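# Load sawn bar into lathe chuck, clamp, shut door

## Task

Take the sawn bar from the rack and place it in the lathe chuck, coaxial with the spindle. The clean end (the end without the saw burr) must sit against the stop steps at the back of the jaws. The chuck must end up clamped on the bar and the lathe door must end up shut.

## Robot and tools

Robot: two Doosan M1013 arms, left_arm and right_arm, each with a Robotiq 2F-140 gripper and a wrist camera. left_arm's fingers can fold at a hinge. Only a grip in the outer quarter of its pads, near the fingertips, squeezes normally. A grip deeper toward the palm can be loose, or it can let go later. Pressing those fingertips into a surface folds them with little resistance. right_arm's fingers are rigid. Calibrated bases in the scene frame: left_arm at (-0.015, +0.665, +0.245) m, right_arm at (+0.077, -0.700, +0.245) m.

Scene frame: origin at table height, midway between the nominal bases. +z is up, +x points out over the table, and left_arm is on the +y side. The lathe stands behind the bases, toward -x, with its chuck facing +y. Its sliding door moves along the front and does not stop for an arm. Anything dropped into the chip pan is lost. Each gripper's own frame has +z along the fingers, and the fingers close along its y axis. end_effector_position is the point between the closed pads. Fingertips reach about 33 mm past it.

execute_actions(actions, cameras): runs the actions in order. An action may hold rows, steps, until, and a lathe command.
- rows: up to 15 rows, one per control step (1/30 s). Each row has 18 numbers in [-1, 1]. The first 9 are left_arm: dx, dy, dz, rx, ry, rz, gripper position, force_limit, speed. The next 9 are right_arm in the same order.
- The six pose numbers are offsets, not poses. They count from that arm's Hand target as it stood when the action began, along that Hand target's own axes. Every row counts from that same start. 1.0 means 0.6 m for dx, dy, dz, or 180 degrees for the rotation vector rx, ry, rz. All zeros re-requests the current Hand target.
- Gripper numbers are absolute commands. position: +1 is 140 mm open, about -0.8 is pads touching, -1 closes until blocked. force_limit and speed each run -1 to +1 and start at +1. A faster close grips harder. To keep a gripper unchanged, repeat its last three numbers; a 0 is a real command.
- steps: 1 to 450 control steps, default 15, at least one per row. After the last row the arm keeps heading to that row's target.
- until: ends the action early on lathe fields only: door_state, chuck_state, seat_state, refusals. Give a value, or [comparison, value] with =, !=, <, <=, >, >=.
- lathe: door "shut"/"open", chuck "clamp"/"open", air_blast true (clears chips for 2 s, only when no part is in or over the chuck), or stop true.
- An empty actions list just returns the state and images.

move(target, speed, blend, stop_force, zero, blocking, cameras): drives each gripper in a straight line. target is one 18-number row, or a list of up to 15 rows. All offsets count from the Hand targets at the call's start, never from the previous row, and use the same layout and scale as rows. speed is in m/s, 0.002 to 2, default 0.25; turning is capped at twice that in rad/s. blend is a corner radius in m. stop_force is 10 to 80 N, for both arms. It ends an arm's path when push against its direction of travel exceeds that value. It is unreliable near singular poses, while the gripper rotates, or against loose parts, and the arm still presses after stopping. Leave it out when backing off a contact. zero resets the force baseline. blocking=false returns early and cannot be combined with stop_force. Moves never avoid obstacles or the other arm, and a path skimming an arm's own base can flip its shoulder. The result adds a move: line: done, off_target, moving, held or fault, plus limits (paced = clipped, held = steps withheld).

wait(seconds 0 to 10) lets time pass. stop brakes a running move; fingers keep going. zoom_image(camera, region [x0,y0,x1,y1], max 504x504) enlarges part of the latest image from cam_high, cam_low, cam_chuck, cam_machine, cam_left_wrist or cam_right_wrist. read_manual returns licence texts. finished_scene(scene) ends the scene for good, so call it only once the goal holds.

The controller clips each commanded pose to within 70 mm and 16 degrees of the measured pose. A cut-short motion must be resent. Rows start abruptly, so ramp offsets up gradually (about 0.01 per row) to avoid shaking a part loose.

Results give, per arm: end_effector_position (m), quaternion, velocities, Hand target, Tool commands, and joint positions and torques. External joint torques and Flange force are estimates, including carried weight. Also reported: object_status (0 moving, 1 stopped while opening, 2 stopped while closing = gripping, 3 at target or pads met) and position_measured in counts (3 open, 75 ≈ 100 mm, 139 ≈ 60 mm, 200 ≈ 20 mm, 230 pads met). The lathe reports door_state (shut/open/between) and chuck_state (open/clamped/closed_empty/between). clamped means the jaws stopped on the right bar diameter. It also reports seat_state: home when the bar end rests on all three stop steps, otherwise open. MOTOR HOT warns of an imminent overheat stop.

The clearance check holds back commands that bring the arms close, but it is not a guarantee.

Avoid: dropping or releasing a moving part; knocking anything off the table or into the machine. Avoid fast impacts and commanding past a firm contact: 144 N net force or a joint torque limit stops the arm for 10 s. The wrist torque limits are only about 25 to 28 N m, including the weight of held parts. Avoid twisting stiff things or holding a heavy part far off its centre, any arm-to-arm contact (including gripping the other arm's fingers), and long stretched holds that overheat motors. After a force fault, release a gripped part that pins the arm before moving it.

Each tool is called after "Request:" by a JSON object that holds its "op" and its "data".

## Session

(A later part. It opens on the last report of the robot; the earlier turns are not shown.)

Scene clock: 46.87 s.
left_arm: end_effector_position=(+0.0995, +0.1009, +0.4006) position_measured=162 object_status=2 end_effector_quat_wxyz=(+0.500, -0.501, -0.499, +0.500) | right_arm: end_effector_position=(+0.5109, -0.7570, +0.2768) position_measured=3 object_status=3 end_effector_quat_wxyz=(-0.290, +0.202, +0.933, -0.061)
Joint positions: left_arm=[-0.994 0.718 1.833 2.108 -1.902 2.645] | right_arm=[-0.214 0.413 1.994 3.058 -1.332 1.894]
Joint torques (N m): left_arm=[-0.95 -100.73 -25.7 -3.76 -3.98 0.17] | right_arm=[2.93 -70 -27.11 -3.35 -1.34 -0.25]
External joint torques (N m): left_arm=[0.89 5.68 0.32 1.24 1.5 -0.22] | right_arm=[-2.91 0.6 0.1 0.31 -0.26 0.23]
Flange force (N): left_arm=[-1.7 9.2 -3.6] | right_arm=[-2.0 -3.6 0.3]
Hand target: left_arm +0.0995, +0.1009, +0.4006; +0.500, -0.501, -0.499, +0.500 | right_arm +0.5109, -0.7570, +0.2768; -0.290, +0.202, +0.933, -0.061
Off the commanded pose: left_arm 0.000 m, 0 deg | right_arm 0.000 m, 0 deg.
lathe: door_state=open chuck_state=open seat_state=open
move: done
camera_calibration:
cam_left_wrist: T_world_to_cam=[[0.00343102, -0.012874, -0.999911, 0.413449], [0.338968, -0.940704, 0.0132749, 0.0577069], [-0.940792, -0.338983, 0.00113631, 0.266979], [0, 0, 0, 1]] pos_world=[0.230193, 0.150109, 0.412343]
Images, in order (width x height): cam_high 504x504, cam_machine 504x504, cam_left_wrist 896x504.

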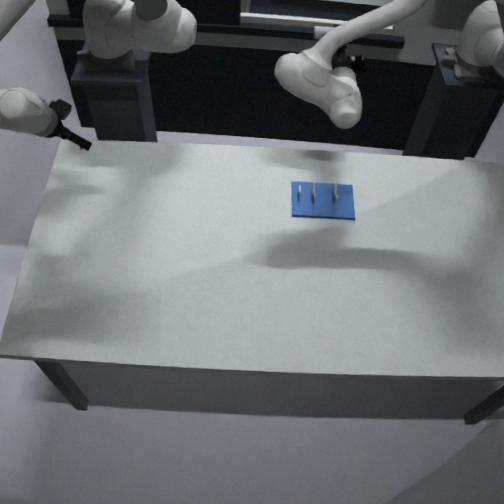

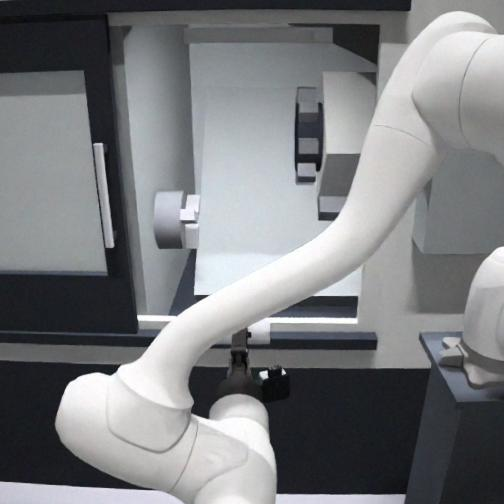

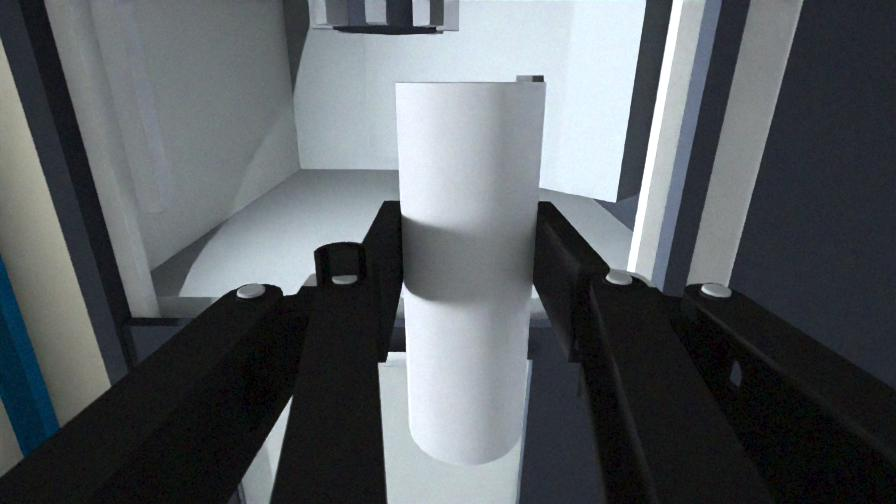

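Request:
{"op": "move", "data": {"target": [-0.135,-0.25,0.583,0,0,0,-1,0.3,-1,0,0,0,0,0,0,1,1,1], "cameras": ["cam_left_wrist","cam_machine","cam_chuck","cam_high"]}}

Request:
{"op": "zoom_image", "data": {"camera": "cam_left_wrist", "region": [440, 60, 740, 360]}}

Scene clock: 51.37 s.
left_arm: end_effector_position=(-0.2502, +0.0207, +0.5511) position_measured=162 object_status=2 end_effector_quat_wxyz=(+0.500, -0.501, -0.499, +0.500) | right_arm: end_effector_position=(+0.5109, -0.7570, +0.2768) position_measured=3 object_status=3 end_effector_quat_wxyz=(-0.290, +0.202, +0.933, -0.061)
Joint positions: left_arm=[-1.519 0.446 1.939 1.641 -1.638 2.389] | right_arm=[-0.214 0.413 1.994 3.058 -1.332 1.894]
Joint torques (N m): left_arm=[-0.39 -84.85 -34.05 -3.88 -3.28 0.17] | right_arm=[2.89 -70.37 -27.29 -3.37 -1.51 -0.25]
External joint torques (N m): left_arm=[0.31 7.08 1.76 1.74 1.23 -0.22] | right_arm=[-2.72 0.67 0.03 0.3 -0.08 0.24]
Flange force (N): left_arm=[-4.7 9.7 -1.9] | right_arm=[-2.2 -3.2 0.5]
Hand target: left_arm -0.2503, +0.0207, +0.5511; +0.500, -0.501, -0.499, +0.500 | right_arm +0.5109, -0.7570, +0.2768; -0.290, +0.202, +0.933, -0.061
Off the commanded pose: left_arm 0.000 m, 0 deg | right_arm 0.000 m, 0 deg.
lathe: door_state=open chuck_state=open seat_state=open
move: done
camera_calibration:
cam_left_wrist: T_world_to_cam=[[0.00326936, -0.0127196, -0.999914, 0.563973], [0.338971, -0.940706, 0.0130748, 0.0988211], [-0.940791, -0.338984, 0.00123607, -0.0894623], [0, 0, 0, 1]] pos_world=[-0.119507, 0.0698088, 0.562743]
Images, in order (width x height): cam_high 504x504, cam_chuck 504x504, cam_machine 504x504, cam_left_wrist 896x504.

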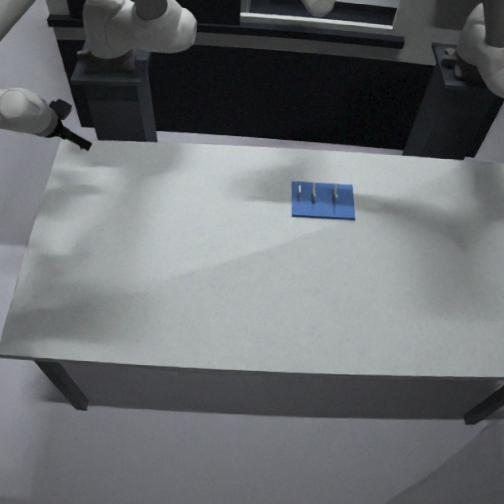

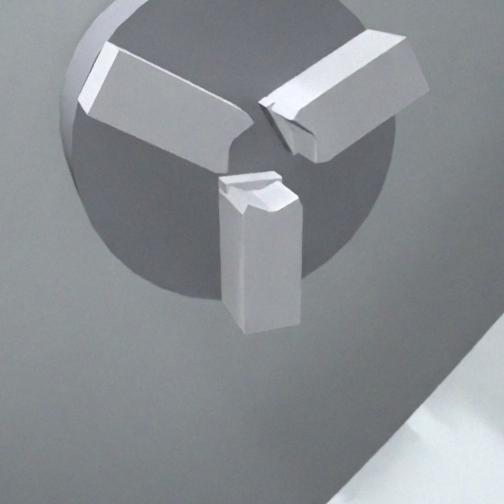

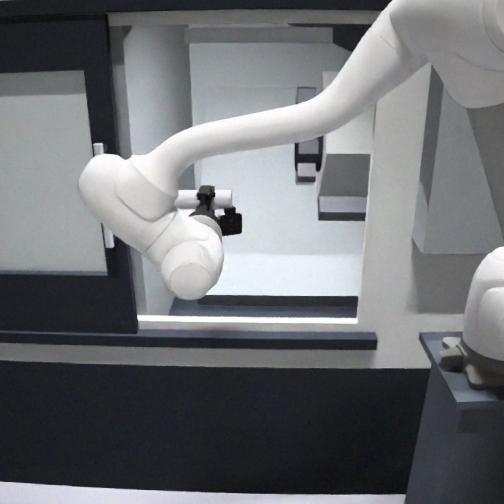

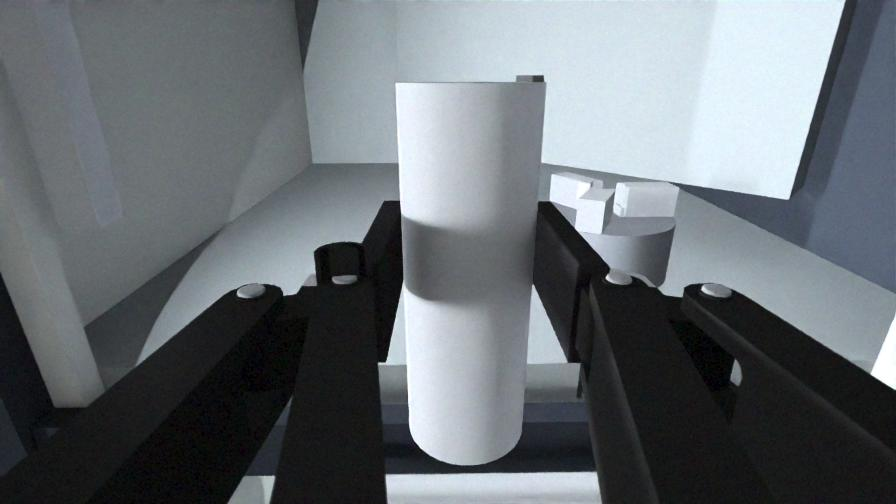

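Scaled by 1.680 from the camera's 896x504 image, which has a finer 1280x720 frame.

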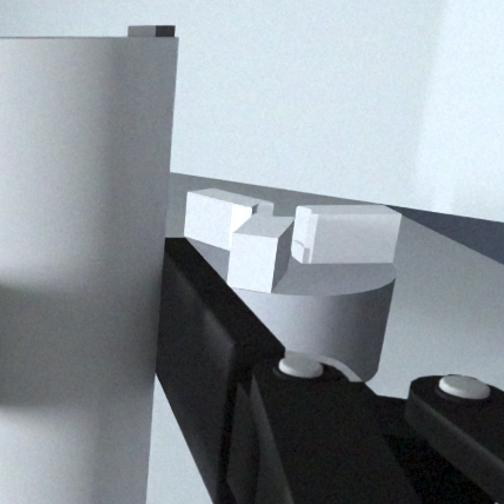

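Request:
{"op": "move", "data": {"target": [-0.0345,0.118,0.5,0,0,0,-1,0.3,-1,0,0,0,0,0,0,1,1,1], "speed": 0.2, "cameras": ["cam_left_wrist","cam_machine","cam_chuck"]}}

Request:
{"op": "zoom_image", "data": {"camera": "cam_left_wrist", "region": [530, 120, 780, 370]}}

Scene clock: 56.17 s.
left_arm: end_effector_position=(-0.5503, +0.0002, +0.4807) position_measured=162 object_status=2 end_effector_quat_wxyz=(+0.500, -0.501, -0.499, +0.501) | right_arm: end_effector_position=(+0.5109, -0.7570, +0.2768) position_measured=3 object_status=3 end_effector_quat_wxyz=(-0.290, +0.202, +0.933, -0.061)
Joint positions: left_arm=[-1.961 0.586 1.874 1.298 -1.357 2.492] | right_arm=[-0.214 0.413 1.994 3.058 -1.332 1.894]
Joint torques (N m): left_arm=[-0.78 -98.09 -33.83 -2.28 -3.74 0.16] | right_arm=[3.5 -70.13 -27.11 -3.38 -1.47 -0.25]
External joint torques (N m): left_arm=[0.58 8.34 2.55 1.35 1.49 -0.2] | right_arm=[-3.49 1.08 0.2 0.35 -0.13 0.24]
Flange force (N): left_arm=[-4.6 10.2 0.2] | right_arm=[-2.9 -4.2 0.9]
Hand target: left_arm -0.5504, +0.0002, +0.4807; +0.500, -0.501, -0.499, +0.500 | right_arm +0.5109, -0.7570, +0.2768; -0.290, +0.202, +0.933, -0.061
Off the commanded pose: left_arm 0.000 m, 0 deg | right_arm 0.000 m, 0 deg.
lathe: door_state=open chuck_state=open seat_state=open
move: done
camera_calibration:
cam_left_wrist: T_world_to_cam=[[0.00330314, -0.0128137, -0.999912, 0.494418], [0.33897, -0.940705, 0.0131748, 0.182132], [-0.940791, -0.338984, 0.00123619, -0.378656], [0, 0, 0, 1]] pos_world=[-0.419607, 0.0493092, 0.492443]
Images, in order (width x height): cam_chuck 504x504, cam_machine 504x504, cam_left_wrist 896x504.

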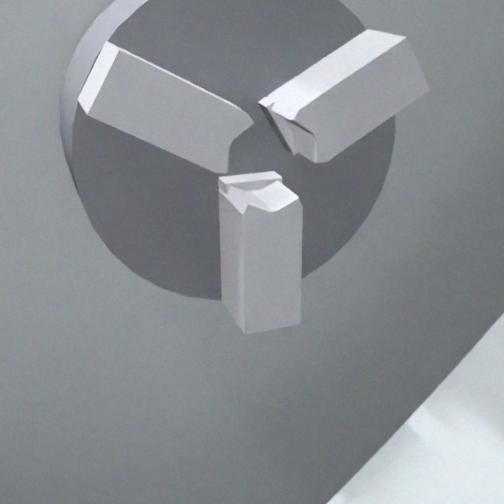

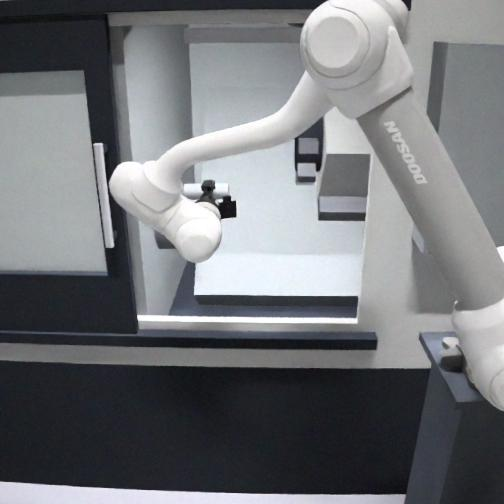

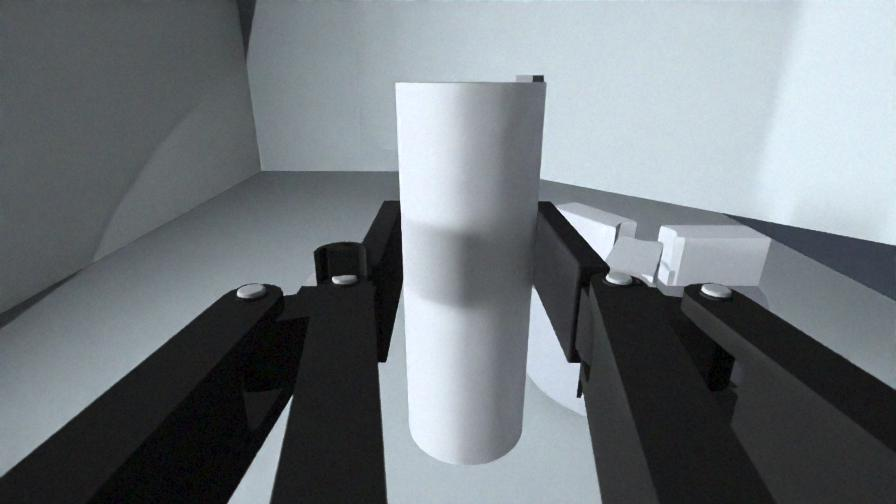

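Scaled by 2.016 from the camera's 896x504 image, which has a finer 1280x720 frame.

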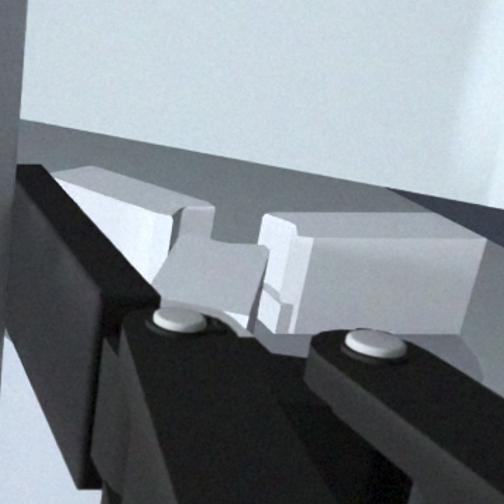

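Request:
{"op": "move", "data": {"target": [0.083,0.281,0.3895,0,0,0,-1,0.3,-1,0,0,0,0,0,0,1,1,1], "speed": 0.15, "cameras": ["cam_left_wrist","cam_machine","cam_chuck"]}}

Request:
{"op": "zoom_image", "data": {"camera": "cam_left_wrist", "region": [330, 180, 630, 480]}}

Request:
{"op": "zoom_image", "data": {"camera": "cam_machine", "region": [130, 130, 290, 290]}}

Scene clock: 63.27 s.
left_arm: end_effector_position=(-0.7841, +0.0499, +0.3123) position_measured=162 object_status=2 end_effector_quat_wxyz=(+0.500, -0.501, -0.499, +0.501) | right_arm: end_effector_position=(+0.5109, -0.7570, +0.2768) position_measured=3 object_status=3 end_effector_quat_wxyz=(-0.290, +0.202, +0.933, -0.061)
Joint positions: left_arm=[-2.278 0.873 1.746 0.977 -1.26 2.717] | right_arm=[-0.214 0.413 1.994 3.058 -1.332 1.894]
Joint torques (N m): left_arm=[-0.86 -115.94 -29.2 -0.89 -4.16 0.2] | right_arm=[2.22 -70.14 -27.51 -3.34 -1.49 -0.18]
External joint torques (N m): left_arm=[0.95 8.41 2.82 0.98 1.58 -0.25] | right_arm=[-2.24 0.89 0.42 0.3 -0.1 0.17]
Flange force (N): left_arm=[-3.1 9.6 0.1] | right_arm=[-1.8 -2.6 1.1]
Hand target: left_arm -0.7842, +0.0499, +0.3122; +0.500, -0.501, -0.499, +0.500 | right_arm +0.5109, -0.7570, +0.2768; -0.290, +0.202, +0.933, -0.061
Off the commanded pose: left_arm 0.000 m, 0 deg | right_arm 0.000 m, 0 deg.
lathe: door_state=open chuck_state=open seat_state=open
move: done
camera_calibration:
cam_left_wrist: T_world_to_cam=[[0.00320903, -0.0128475, -0.999912, 0.327284], [0.338971, -0.940705, 0.0131746, 0.310356], [-0.940791, -0.338984, 0.00133618, -0.581589], [0, 0, 0, 1]] pos_world=[-0.653406, 0.0990093, 0.323943]
Images, in order (width x height): cam_chuck 504x504, cam_machine 504x504, cam_left_wrist 896x504.

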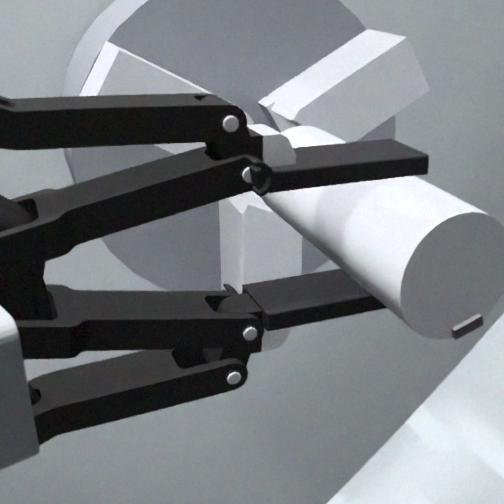

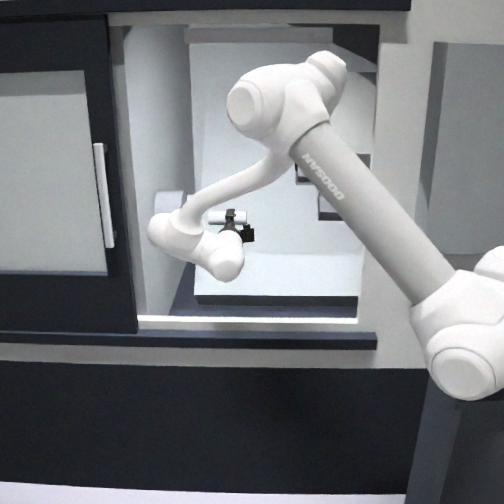

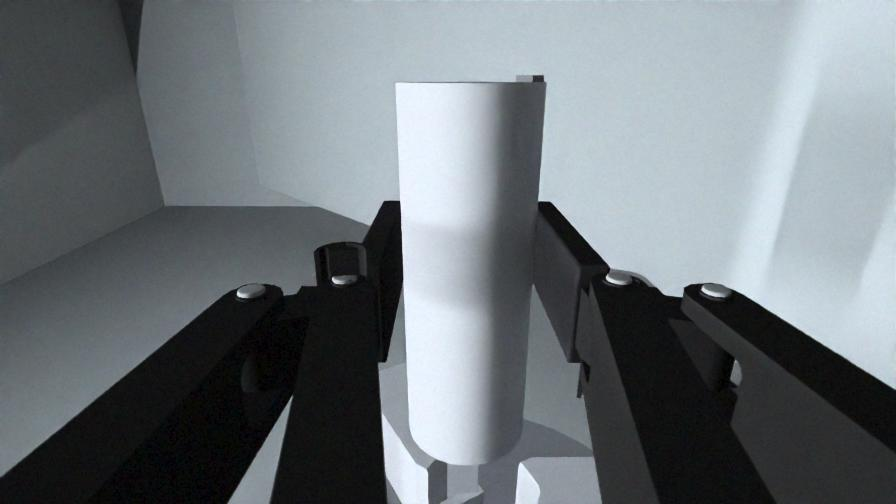

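Scaled by 1.680 from the camera's 896x504 image, which has a finer 1280x720 frame.

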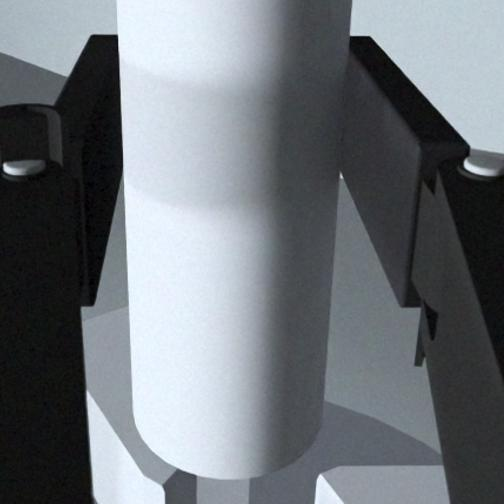

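Scaled by 3.150 from the camera's 504x504 image, which has a finer 720x720 frame.

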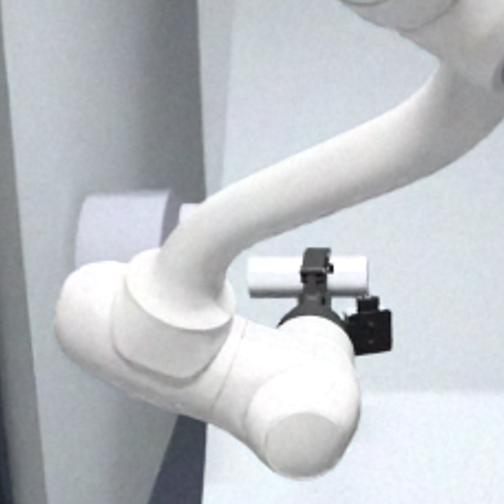

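Request:
{"op": "zoom_image", "data": {"camera": "cam_chuck", "region": [60, 0, 504, 360]}}

Request:
{"op": "zoom_image", "data": {"camera": "cam_chuck", "region": [180, 80, 340, 240]}}

Scaled by 1.135 from the camera's 504x504 image, which has a finer 720x720 frame.

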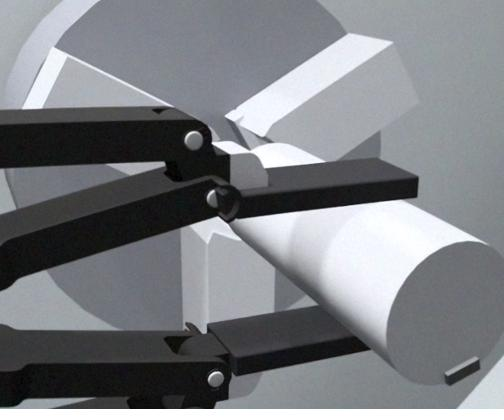

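Scaled by 3.150 from the camera's 504x504 image, which has a finer 720x720 frame.

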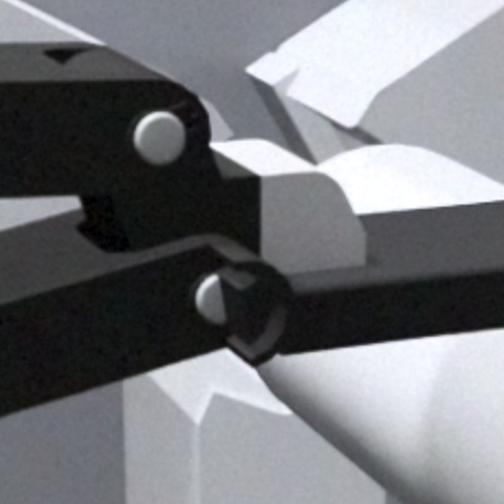

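Request:
{"op": "move", "data": {"target": [-0.05,0.0025,0.0033,0,0,0,-1,0.3,-1,0,0,0,0,0,0,1,1,1], "speed": 0.05, "cameras": ["cam_left_wrist","cam_chuck"]}}

Request:
{"op": "zoom_image", "data": {"camera": "cam_chuck", "region": [180, 80, 400, 300]}}

Request:
{"op": "zoom_image", "data": {"camera": "cam_left_wrist", "region": [350, 354, 650, 504]}}

Scene clock: 71.97 s.
left_arm: end_effector_position=(-0.7862, +0.0200, +0.3108) position_measured=162 object_status=2 end_effector_quat_wxyz=(+0.500, -0.501, -0.499, +0.500) | right_arm: end_effector_position=(+0.5109, -0.7570, +0.2768) position_measured=3 object_status=3 end_effector_quat_wxyz=(-0.290, +0.202, +0.933, -0.061)
Joint positions: left_arm=[-2.257 0.897 1.687 1.007 -1.25 2.68] | right_arm=[-0.214 0.413 1.994 3.058 -1.332 1.894]
Joint torques (N m): left_arm=[-1.25 -119.33 -30.56 -1.1 -4.12 0.23] | right_arm=[2.84 -69.99 -27.23 -3.41 -1.5 -0.27]
External joint torques (N m): left_arm=[1.08 9.51 3.08 1.13 1.59 -0.28] | right_arm=[-2.86 0.41 0.26 0.37 -0.1 0.25]
Flange force (N): left_arm=[-3.8 10.7 0.2] | right_arm=[-1.5 -3.6 0.7]
Hand target: left_arm -0.7862, +0.0199, +0.3108; +0.500, -0.501, -0.499, +0.500 | right_arm +0.5109, -0.7570, +0.2768; -0.290, +0.202, +0.933, -0.061
Off the commanded pose: left_arm 0.000 m, 0 deg | right_arm 0.000 m, 0 deg.
lathe: door_state=open chuck_state=open seat_state=open
move: done
camera_calibration:
cam_left_wrist: T_world_to_cam=[[0.00330314, -0.0128137, -0.999912, 0.325466], [0.33897, -0.940705, 0.0131748, 0.28296], [-0.940791, -0.338984, 0.00123619, -0.593667], [0, 0, 0, 1]] pos_world=[-0.655507, 0.0691092, 0.322443]
Images, in order (width x height): cam_chuck 504x504, cam_left_wrist 896x504.

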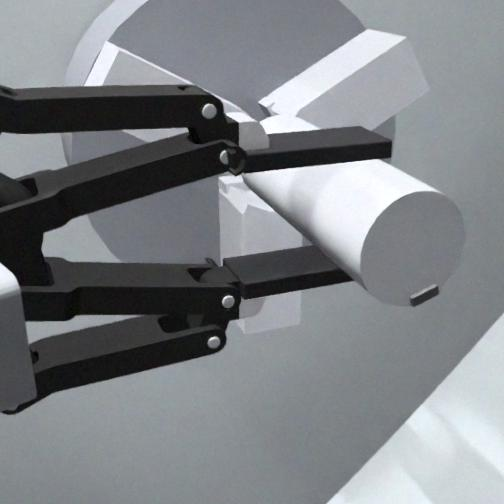

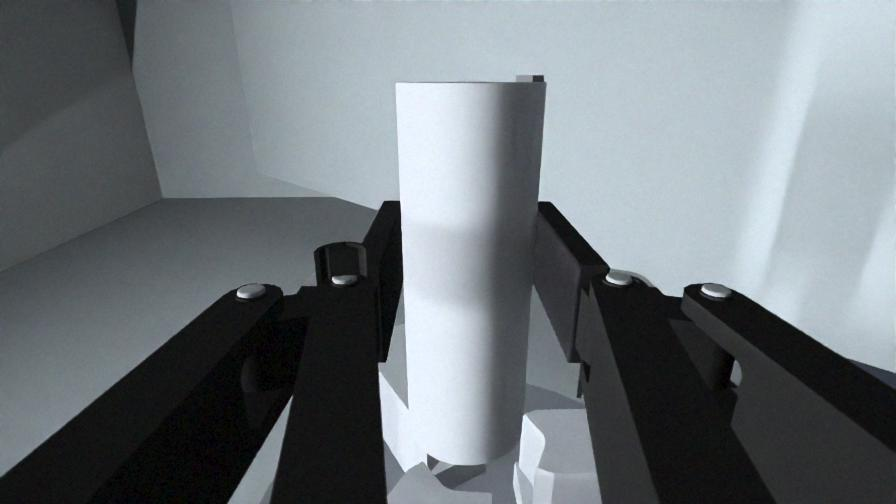

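Scaled by 2.291 from the camera's 504x504 image, which has a finer 720x720 frame.

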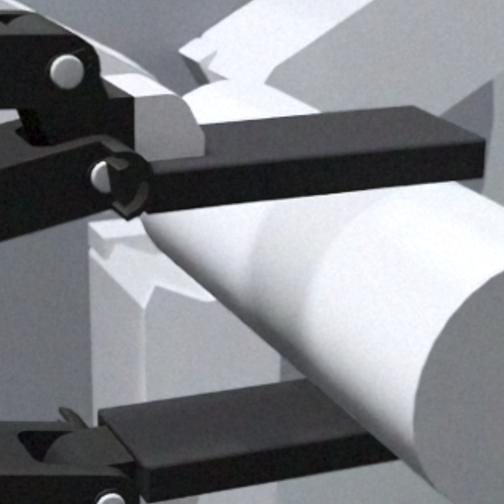

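Scaled by 1.680 from the camera's 896x504 image, which has a finer 1280x720 frame.

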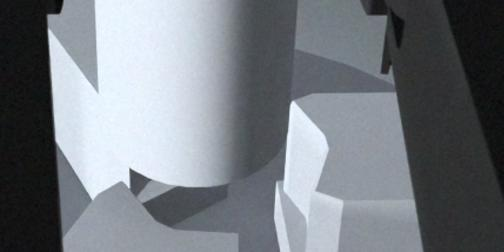

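Request:
{"op": "move", "data": {"target": [[0.08,0,0,0,0,0,-1,0.3,-1,0,0,0,0,0,0,1,1,1],[0.08,-0.1,-0.45,0,0,0,-1,0.3,-1,0,0,0,0,0,0,1,1,1]], "speed": 0.2, "blend": [0.02,0], "cameras": ["cam_left_wrist","cam_chuck","cam_machine"]}}

Request:
{"op": "zoom_image", "data": {"camera": "cam_chuck", "region": [190, 70, 350, 230]}}

Request:
{"op": "zoom_image", "data": {"camera": "cam_left_wrist", "region": [500, 120, 800, 370]}}

Scene clock: 81.07 s.
left_arm: end_effector_position=(-0.5161, +0.0678, +0.3704) position_measured=162 object_status=2 end_effector_quat_wxyz=(+0.500, -0.501, -0.499, +0.500) | right_arm: end_effector_position=(+0.5109, -0.7570, +0.2768) position_measured=3 object_status=3 end_effector_quat_wxyz=(-0.290, +0.202, +0.933, -0.061)
Joint positions: left_arm=[-1.946 0.681 2.036 1.268 -1.438 2.74] | right_arm=[-0.214 0.413 1.994 3.058 -1.332 1.894]
Joint torques (N m): left_arm=[-0.3 -96.45 -24.56 -1.55 -4.28 0.2] | right_arm=[3.21 -69.75 -27.18 -3.35 -1.45 -0.16]
External joint torques (N m): left_arm=[0.4 7.67 2.25 0.97 1.69 -0.25] | right_arm=[-3.35 0.32 0.09 0.3 -0.14 0.15]
Flange force (N): left_arm=[-2.5 11.1 -0.4] | right_arm=[-1.8 -4.6 0.4]
Hand target: left_arm -0.5161, +0.0677, +0.3704; +0.500, -0.501, -0.499, +0.500 | right_arm +0.5109, -0.7570, +0.2768; -0.290, +0.202, +0.933, -0.061
Off the commanded pose: left_arm 0.000 m, 0 deg | right_arm 0.000 m, 0 deg.
lathe: door_state=open chuck_state=open seat_state=open
move: done
camera_calibration:
cam_left_wrist: T_world_to_cam=[[0.00330207, -0.012814, -0.999912, 0.38478], [0.338881, -0.940737, 0.0131747, 0.235555], [-0.940823, -0.338895, 0.00123603, -0.323452], [0, 0, 0, 1]] pos_world=[-0.385407, 0.116909, 0.382043]
Images, in order (width x height): cam_chuck 504x504, cam_machine 504x504, cam_left_wrist 896x504.

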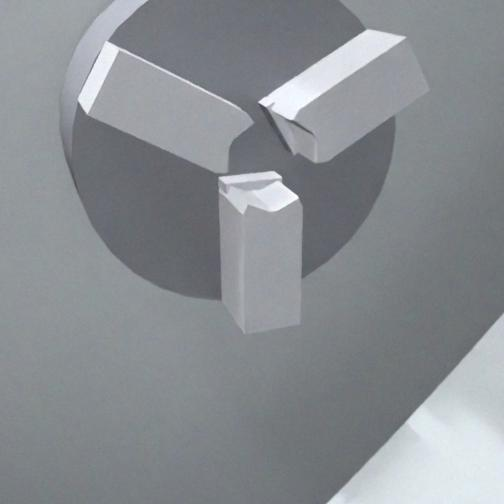

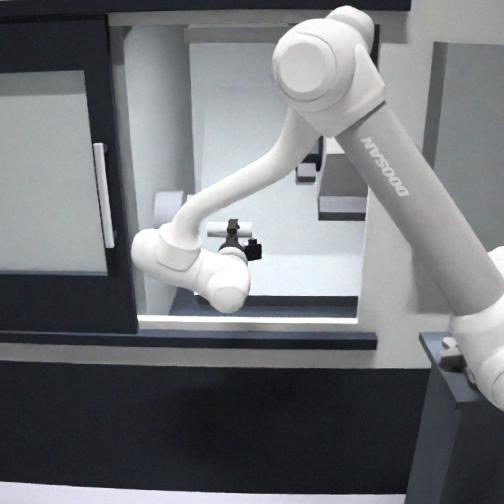

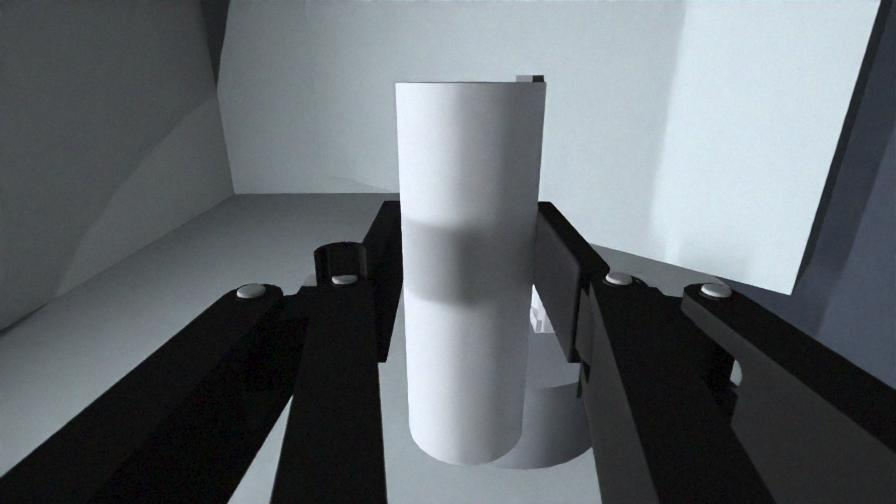

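Scaled by 3.150 from the camera's 504x504 image, which has a finer 720x720 frame.

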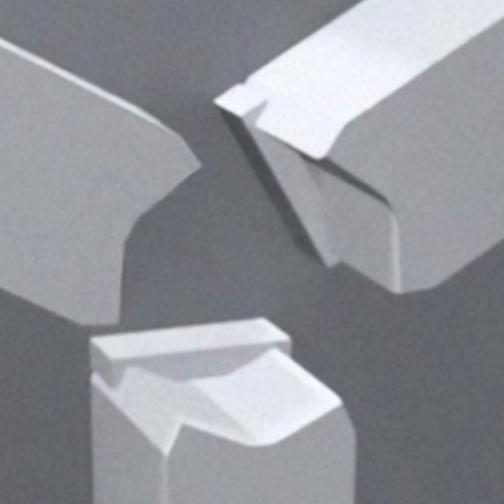

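Scaled by 1.680 from the camera's 896x504 image, which has a finer 1280x720 frame.

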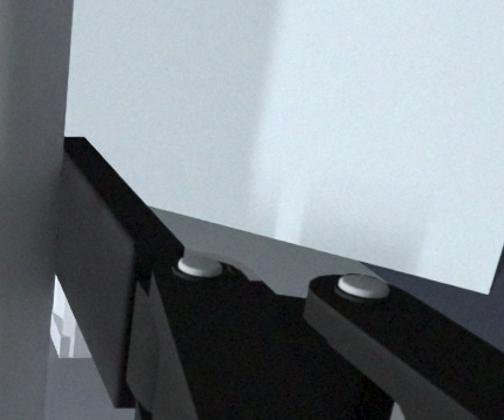

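Request:
{"op": "move", "data": {"target": [[-0.0128,0.1077,0.4518,0,0,0,-1,0.3,-1,0,0,0,0,0,0,1,1,1],[-0.0895,0.1077,0.4518,0,0,0,-1,0.3,-1,0,0,0,0,0,0,1,1,1]], "speed": [0.2,0.06], "cameras": ["cam_left_wrist","cam_chuck"]}}

Request:
{"op": "zoom_image", "data": {"camera": "cam_chuck", "region": [180, 60, 480, 360]}}

Request:
{"op": "zoom_image", "data": {"camera": "cam_left_wrist", "region": [350, 354, 650, 504]}}

Scene clock: 87.93 s.
left_arm: end_effector_position=(-0.7873, +0.0142, +0.3062) position_measured=162 object_status=2 end_effector_quat_wxyz=(+0.500, -0.501, -0.499, +0.500) | right_arm: end_effector_position=(+0.5109, -0.7570, +0.2768) position_measured=3 object_status=3 end_effector_quat_wxyz=(-0.290, +0.202, +0.933, -0.061)
Joint positions: left_arm=[-2.253 0.908 1.674 1.01 -1.25 2.677] | right_arm=[-0.214 0.413 1.994 3.058 -1.332 1.894]
Joint torques (N m): left_arm=[-0.67 -119.81 -30.31 -1.06 -4.1 0.15] | right_arm=[3.32 -69.85 -27.38 -3.32 -1.47 -0.14]
External joint torques (N m): left_arm=[-0.05 8.48 2.59 1.11 1.56 -0.2] | right_arm=[-3.31 0.1 0.11 0.26 -0.12 0.13]
Flange force (N): left_arm=[-3.0 9.5 1.5] | right_arm=[-1.4 -4.7 0.4]
Hand target: left_arm -0.7873, +0.0142, +0.3062; +0.500, -0.501, -0.499, +0.500 | right_arm +0.5109, -0.7570, +0.2768; -0.290, +0.202, +0.933, -0.061
Off the commanded pose: left_arm 0.000 m, 0 deg | right_arm 0.000 m, 0 deg.
lathe: door_state=open chuck_state=open seat_state=open
move: done
camera_calibration:
cam_left_wrist: T_world_to_cam=[[0.00330314, -0.0128137, -0.999912, 0.320797], [0.33897, -0.940705, 0.0131748, 0.278032], [-0.940791, -0.338984, 0.00123619, -0.596628], [0, 0, 0, 1]] pos_world=[-0.656607, 0.0634092, 0.317843]
Images, in order (width x height): cam_chuck 504x504, cam_left_wrist 896x504.

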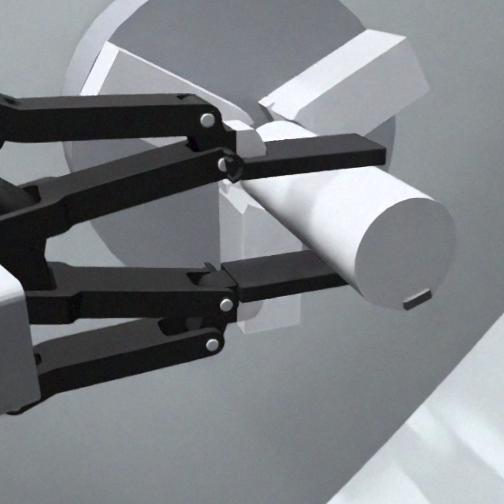

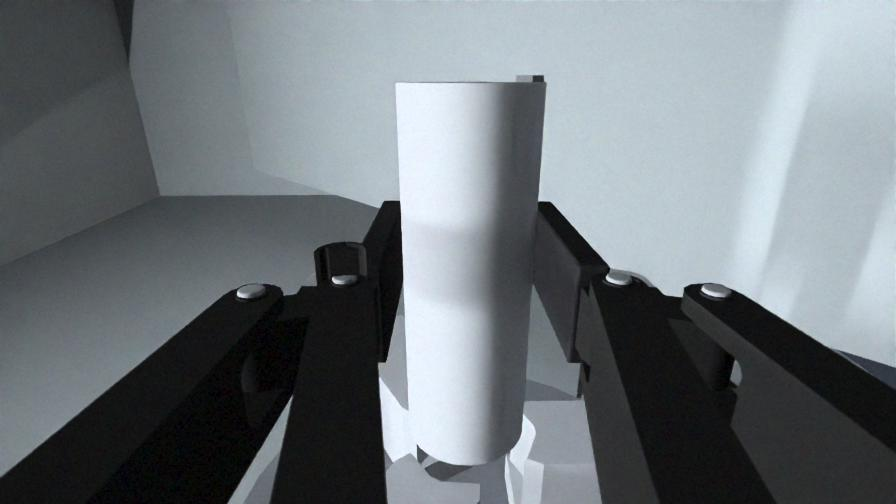

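Scaled by 1.680 from the camera's 504x504 image, which has a finer 720x720 frame.

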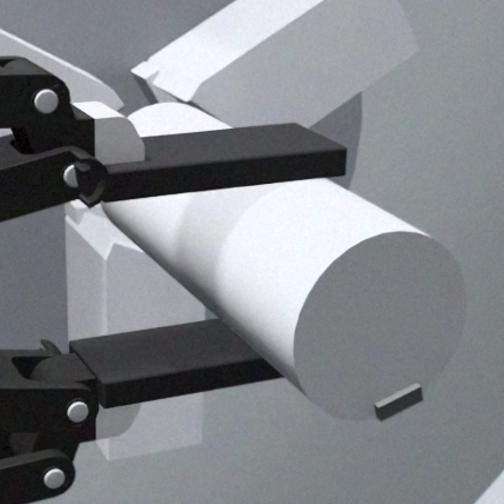

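Scaled by 1.680 from the camera's 896x504 image, which has a finer 1280x720 frame.

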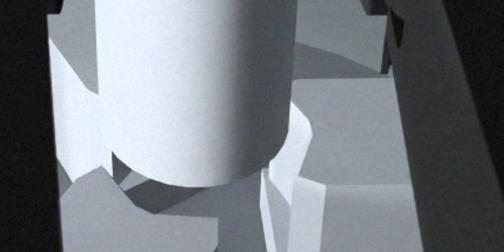

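Request:
{"op": "move", "data": {"target": [-0.035,0.0017,0.001,0,0,0,-1,0.3,-1,0,0,0,0,0,0,1,1,1], "speed": 0.02, "stop_force": 14, "cameras": ["cam_left_wrist","cam_chuck"]}}

Request:
{"op": "zoom_image", "data": {"camera": "cam_chuck", "region": [180, 60, 480, 360]}}

Request:
{"op": "zoom_image", "data": {"camera": "cam_left_wrist", "region": [350, 354, 650, 504]}}

Scene clock: 92.57 s.
left_arm: end_effector_position=(-0.7879, -0.0068, +0.3052) position_measured=162 object_status=2 end_effector_quat_wxyz=(+0.500, -0.501, -0.499, +0.500) | right_arm: end_effector_position=(+0.5109, -0.7570, +0.2768) position_measured=3 object_status=3 end_effector_quat_wxyz=(-0.290, +0.202, +0.933, -0.061)
Joint positions: left_arm=[-2.238 0.925 1.633 1.031 -1.245 2.651] | right_arm=[-0.214 0.413 1.994 3.058 -1.332 1.894]
Joint torques (N m): left_arm=[-0.93 -122.08 -31.42 -1.29 -3.94 0.22] | right_arm=[2.87 -69.99 -26.99 -3.35 -1.42 -0.22]
External joint torques (N m): left_arm=[0.73 8.43 2.67 1.26 1.43 -0.26] | right_arm=[-2.79 0.72 -0.16 0.29 -0.17 0.21]
Flange force (N): left_arm=[-3.6 9.2 0.4] | right_arm=[-2.5 -3.3 0.1]
Hand target: left_arm -0.7879, -0.0068, +0.3052; +0.500, -0.501, -0.499, +0.500 | right_arm +0.5109, -0.7570, +0.2768; -0.290, +0.202, +0.933, -0.061
Off the commanded pose: left_arm 0.000 m, 0 deg | right_arm 0.000 m, 0 deg.
lathe: door_state=open chuck_state=open seat_state=open
move: done
camera_calibration:
cam_left_wrist: T_world_to_cam=[[0.00330314, -0.0128137, -0.999912, 0.31963], [0.33897, -0.940705, 0.0131748, 0.258492], [-0.940791, -0.338984, 0.00123619, -0.60431], [0, 0, 0, 1]] pos_world=[-0.657207, 0.0424092, 0.316943]
Images, in order (width x height): cam_chuck 504x504, cam_left_wrist 896x504.

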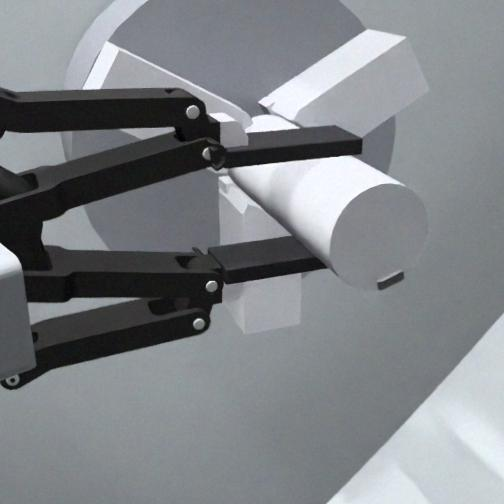

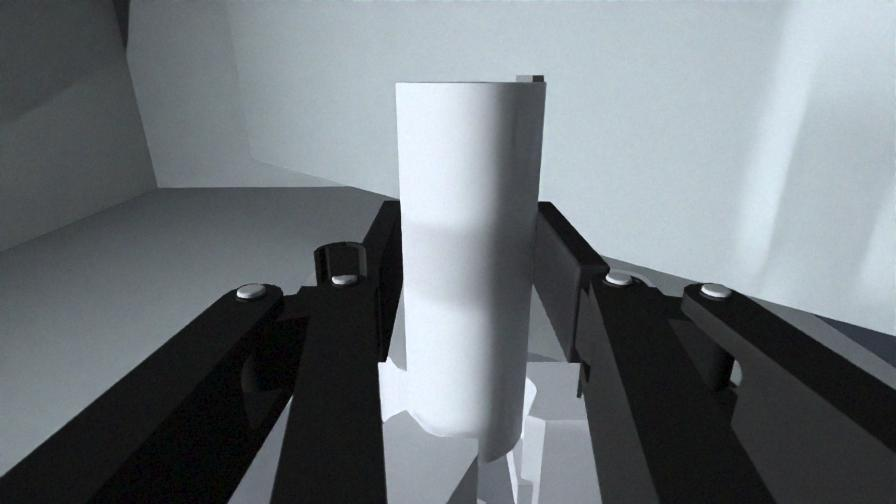

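Scaled by 1.680 from the camera's 504x504 image, which has a finer 720x720 frame.

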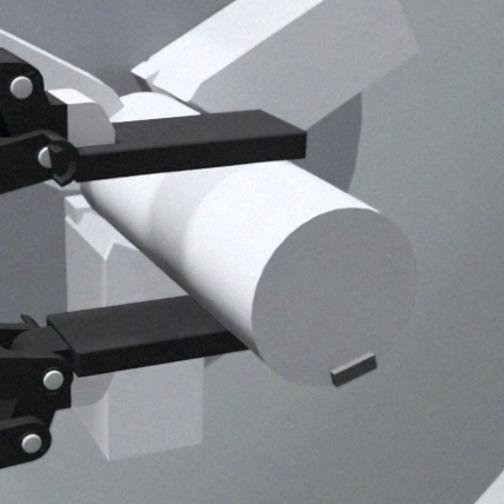

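Scaled by 1.680 from the camera's 896x504 image, which has a finer 1280x720 frame.

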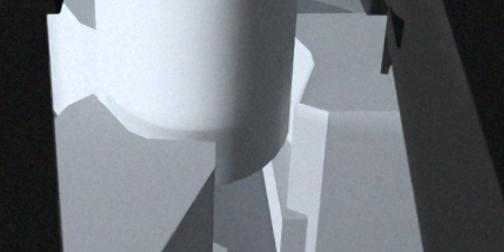

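Request:
{"op": "move", "data": {"target": [-0.07,0.0,0.0,0,0,0,-1,0.3,-1,0,0,0,0,0,0,1,1,1], "speed": 0.01, "stop_force": 14, "cameras": ["cam_left_wrist","cam_chuck"]}}

Request:
{"op": "zoom_image", "data": {"camera": "cam_chuck", "region": [180, 60, 480, 360]}}

Request:
{"op": "zoom_image", "data": {"camera": "cam_left_wrist", "region": [350, 354, 650, 504]}}

Scene clock: 96.03 s.
left_arm: end_effector_position=(-0.7880, -0.0226, +0.3051) position_measured=162 object_status=2 end_effector_quat_wxyz=(+0.500, -0.501, -0.499, +0.500) | right_arm: end_effector_position=(+0.5109, -0.7570, +0.2768) position_measured=3 object_status=3 end_effector_quat_wxyz=(-0.290, +0.202, +0.933, -0.061)
Joint positions: left_arm=[-2.227 0.937 1.601 1.048 -1.24 2.63] | right_arm=[-0.214 0.413 1.994 3.058 -1.332 1.894]
Joint torques (N m): left_arm=[13.1 -124.65 -40.3 -7.17 -0.25 0] | right_arm=[2.6 -70.03 -26.98 -3.35 -1.35 -0.18]
External joint torques (N m): left_arm=[-13.22 10.72 11.29 7.09 -2.2 -0.04] | right_arm=[-2.64 0.63 -0.11 0.31 -0.25 0.17]
Flange force (N): left_arm=[16.9 10.1 -2.6] | right_arm=[-2.2 -3.2 -0.1]
Hand target: left_arm -0.7880, -0.0226, +0.3052; +0.500, -0.501, -0.499, +0.500 (not the last commanded pose) | right_arm +0.5109, -0.7570, +0.2768; -0.290, +0.202, +0.933, -0.061
Off the commanded pose: left_arm 0.026 m, 0 deg | right_arm 0.000 m, 0 deg.
lathe: door_state=open chuck_state=open seat_state=open
move: contact (left_arm)
camera_calibration:
cam_left_wrist: T_world_to_cam=[[0.0033912, -0.0127817, -0.999913, 0.319383], [0.338494, -0.940876, 0.013175, 0.243263], [-0.940962, -0.338509, 0.00113583, -0.609889], [0, 0, 0, 1]] pos_world=[-0.657309, 0.02651, 0.316843]
Images, in order (width x height): cam_chuck 504x504, cam_left_wrist 896x504.

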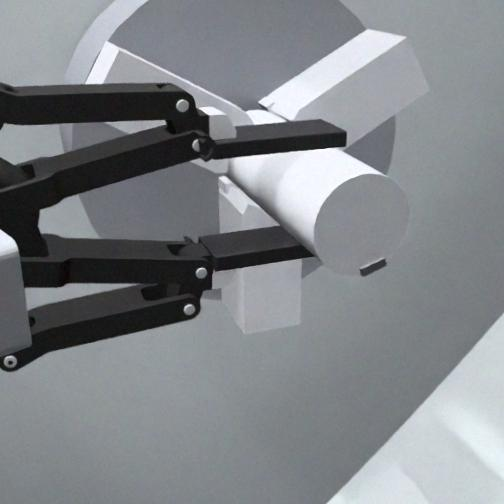

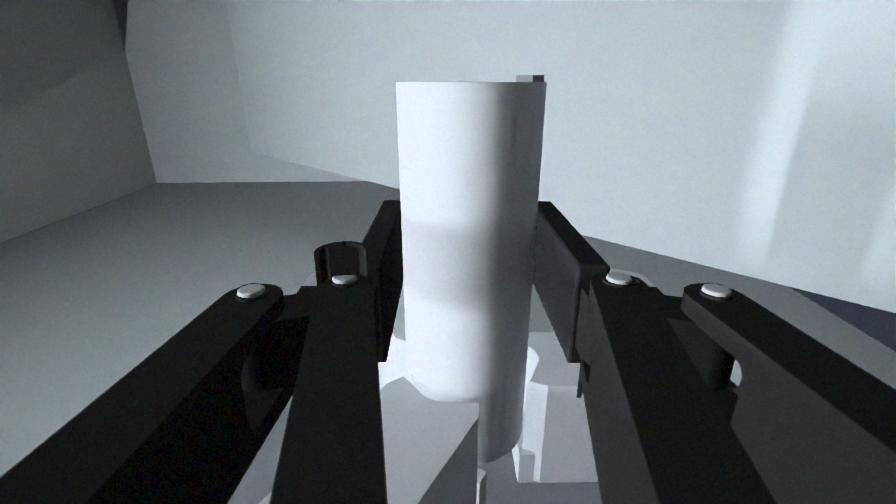

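Scaled by 1.680 from the camera's 504x504 image, which has a finer 720x720 frame.

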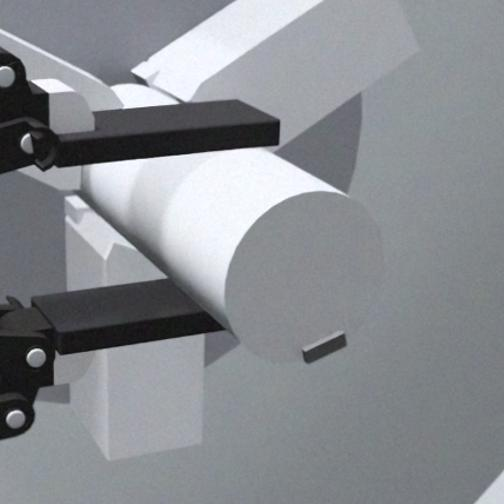

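Scaled by 1.680 from the camera's 896x504 image, which has a finer 1280x720 frame.

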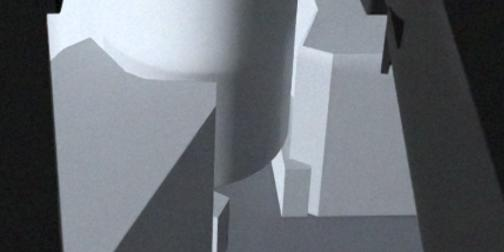

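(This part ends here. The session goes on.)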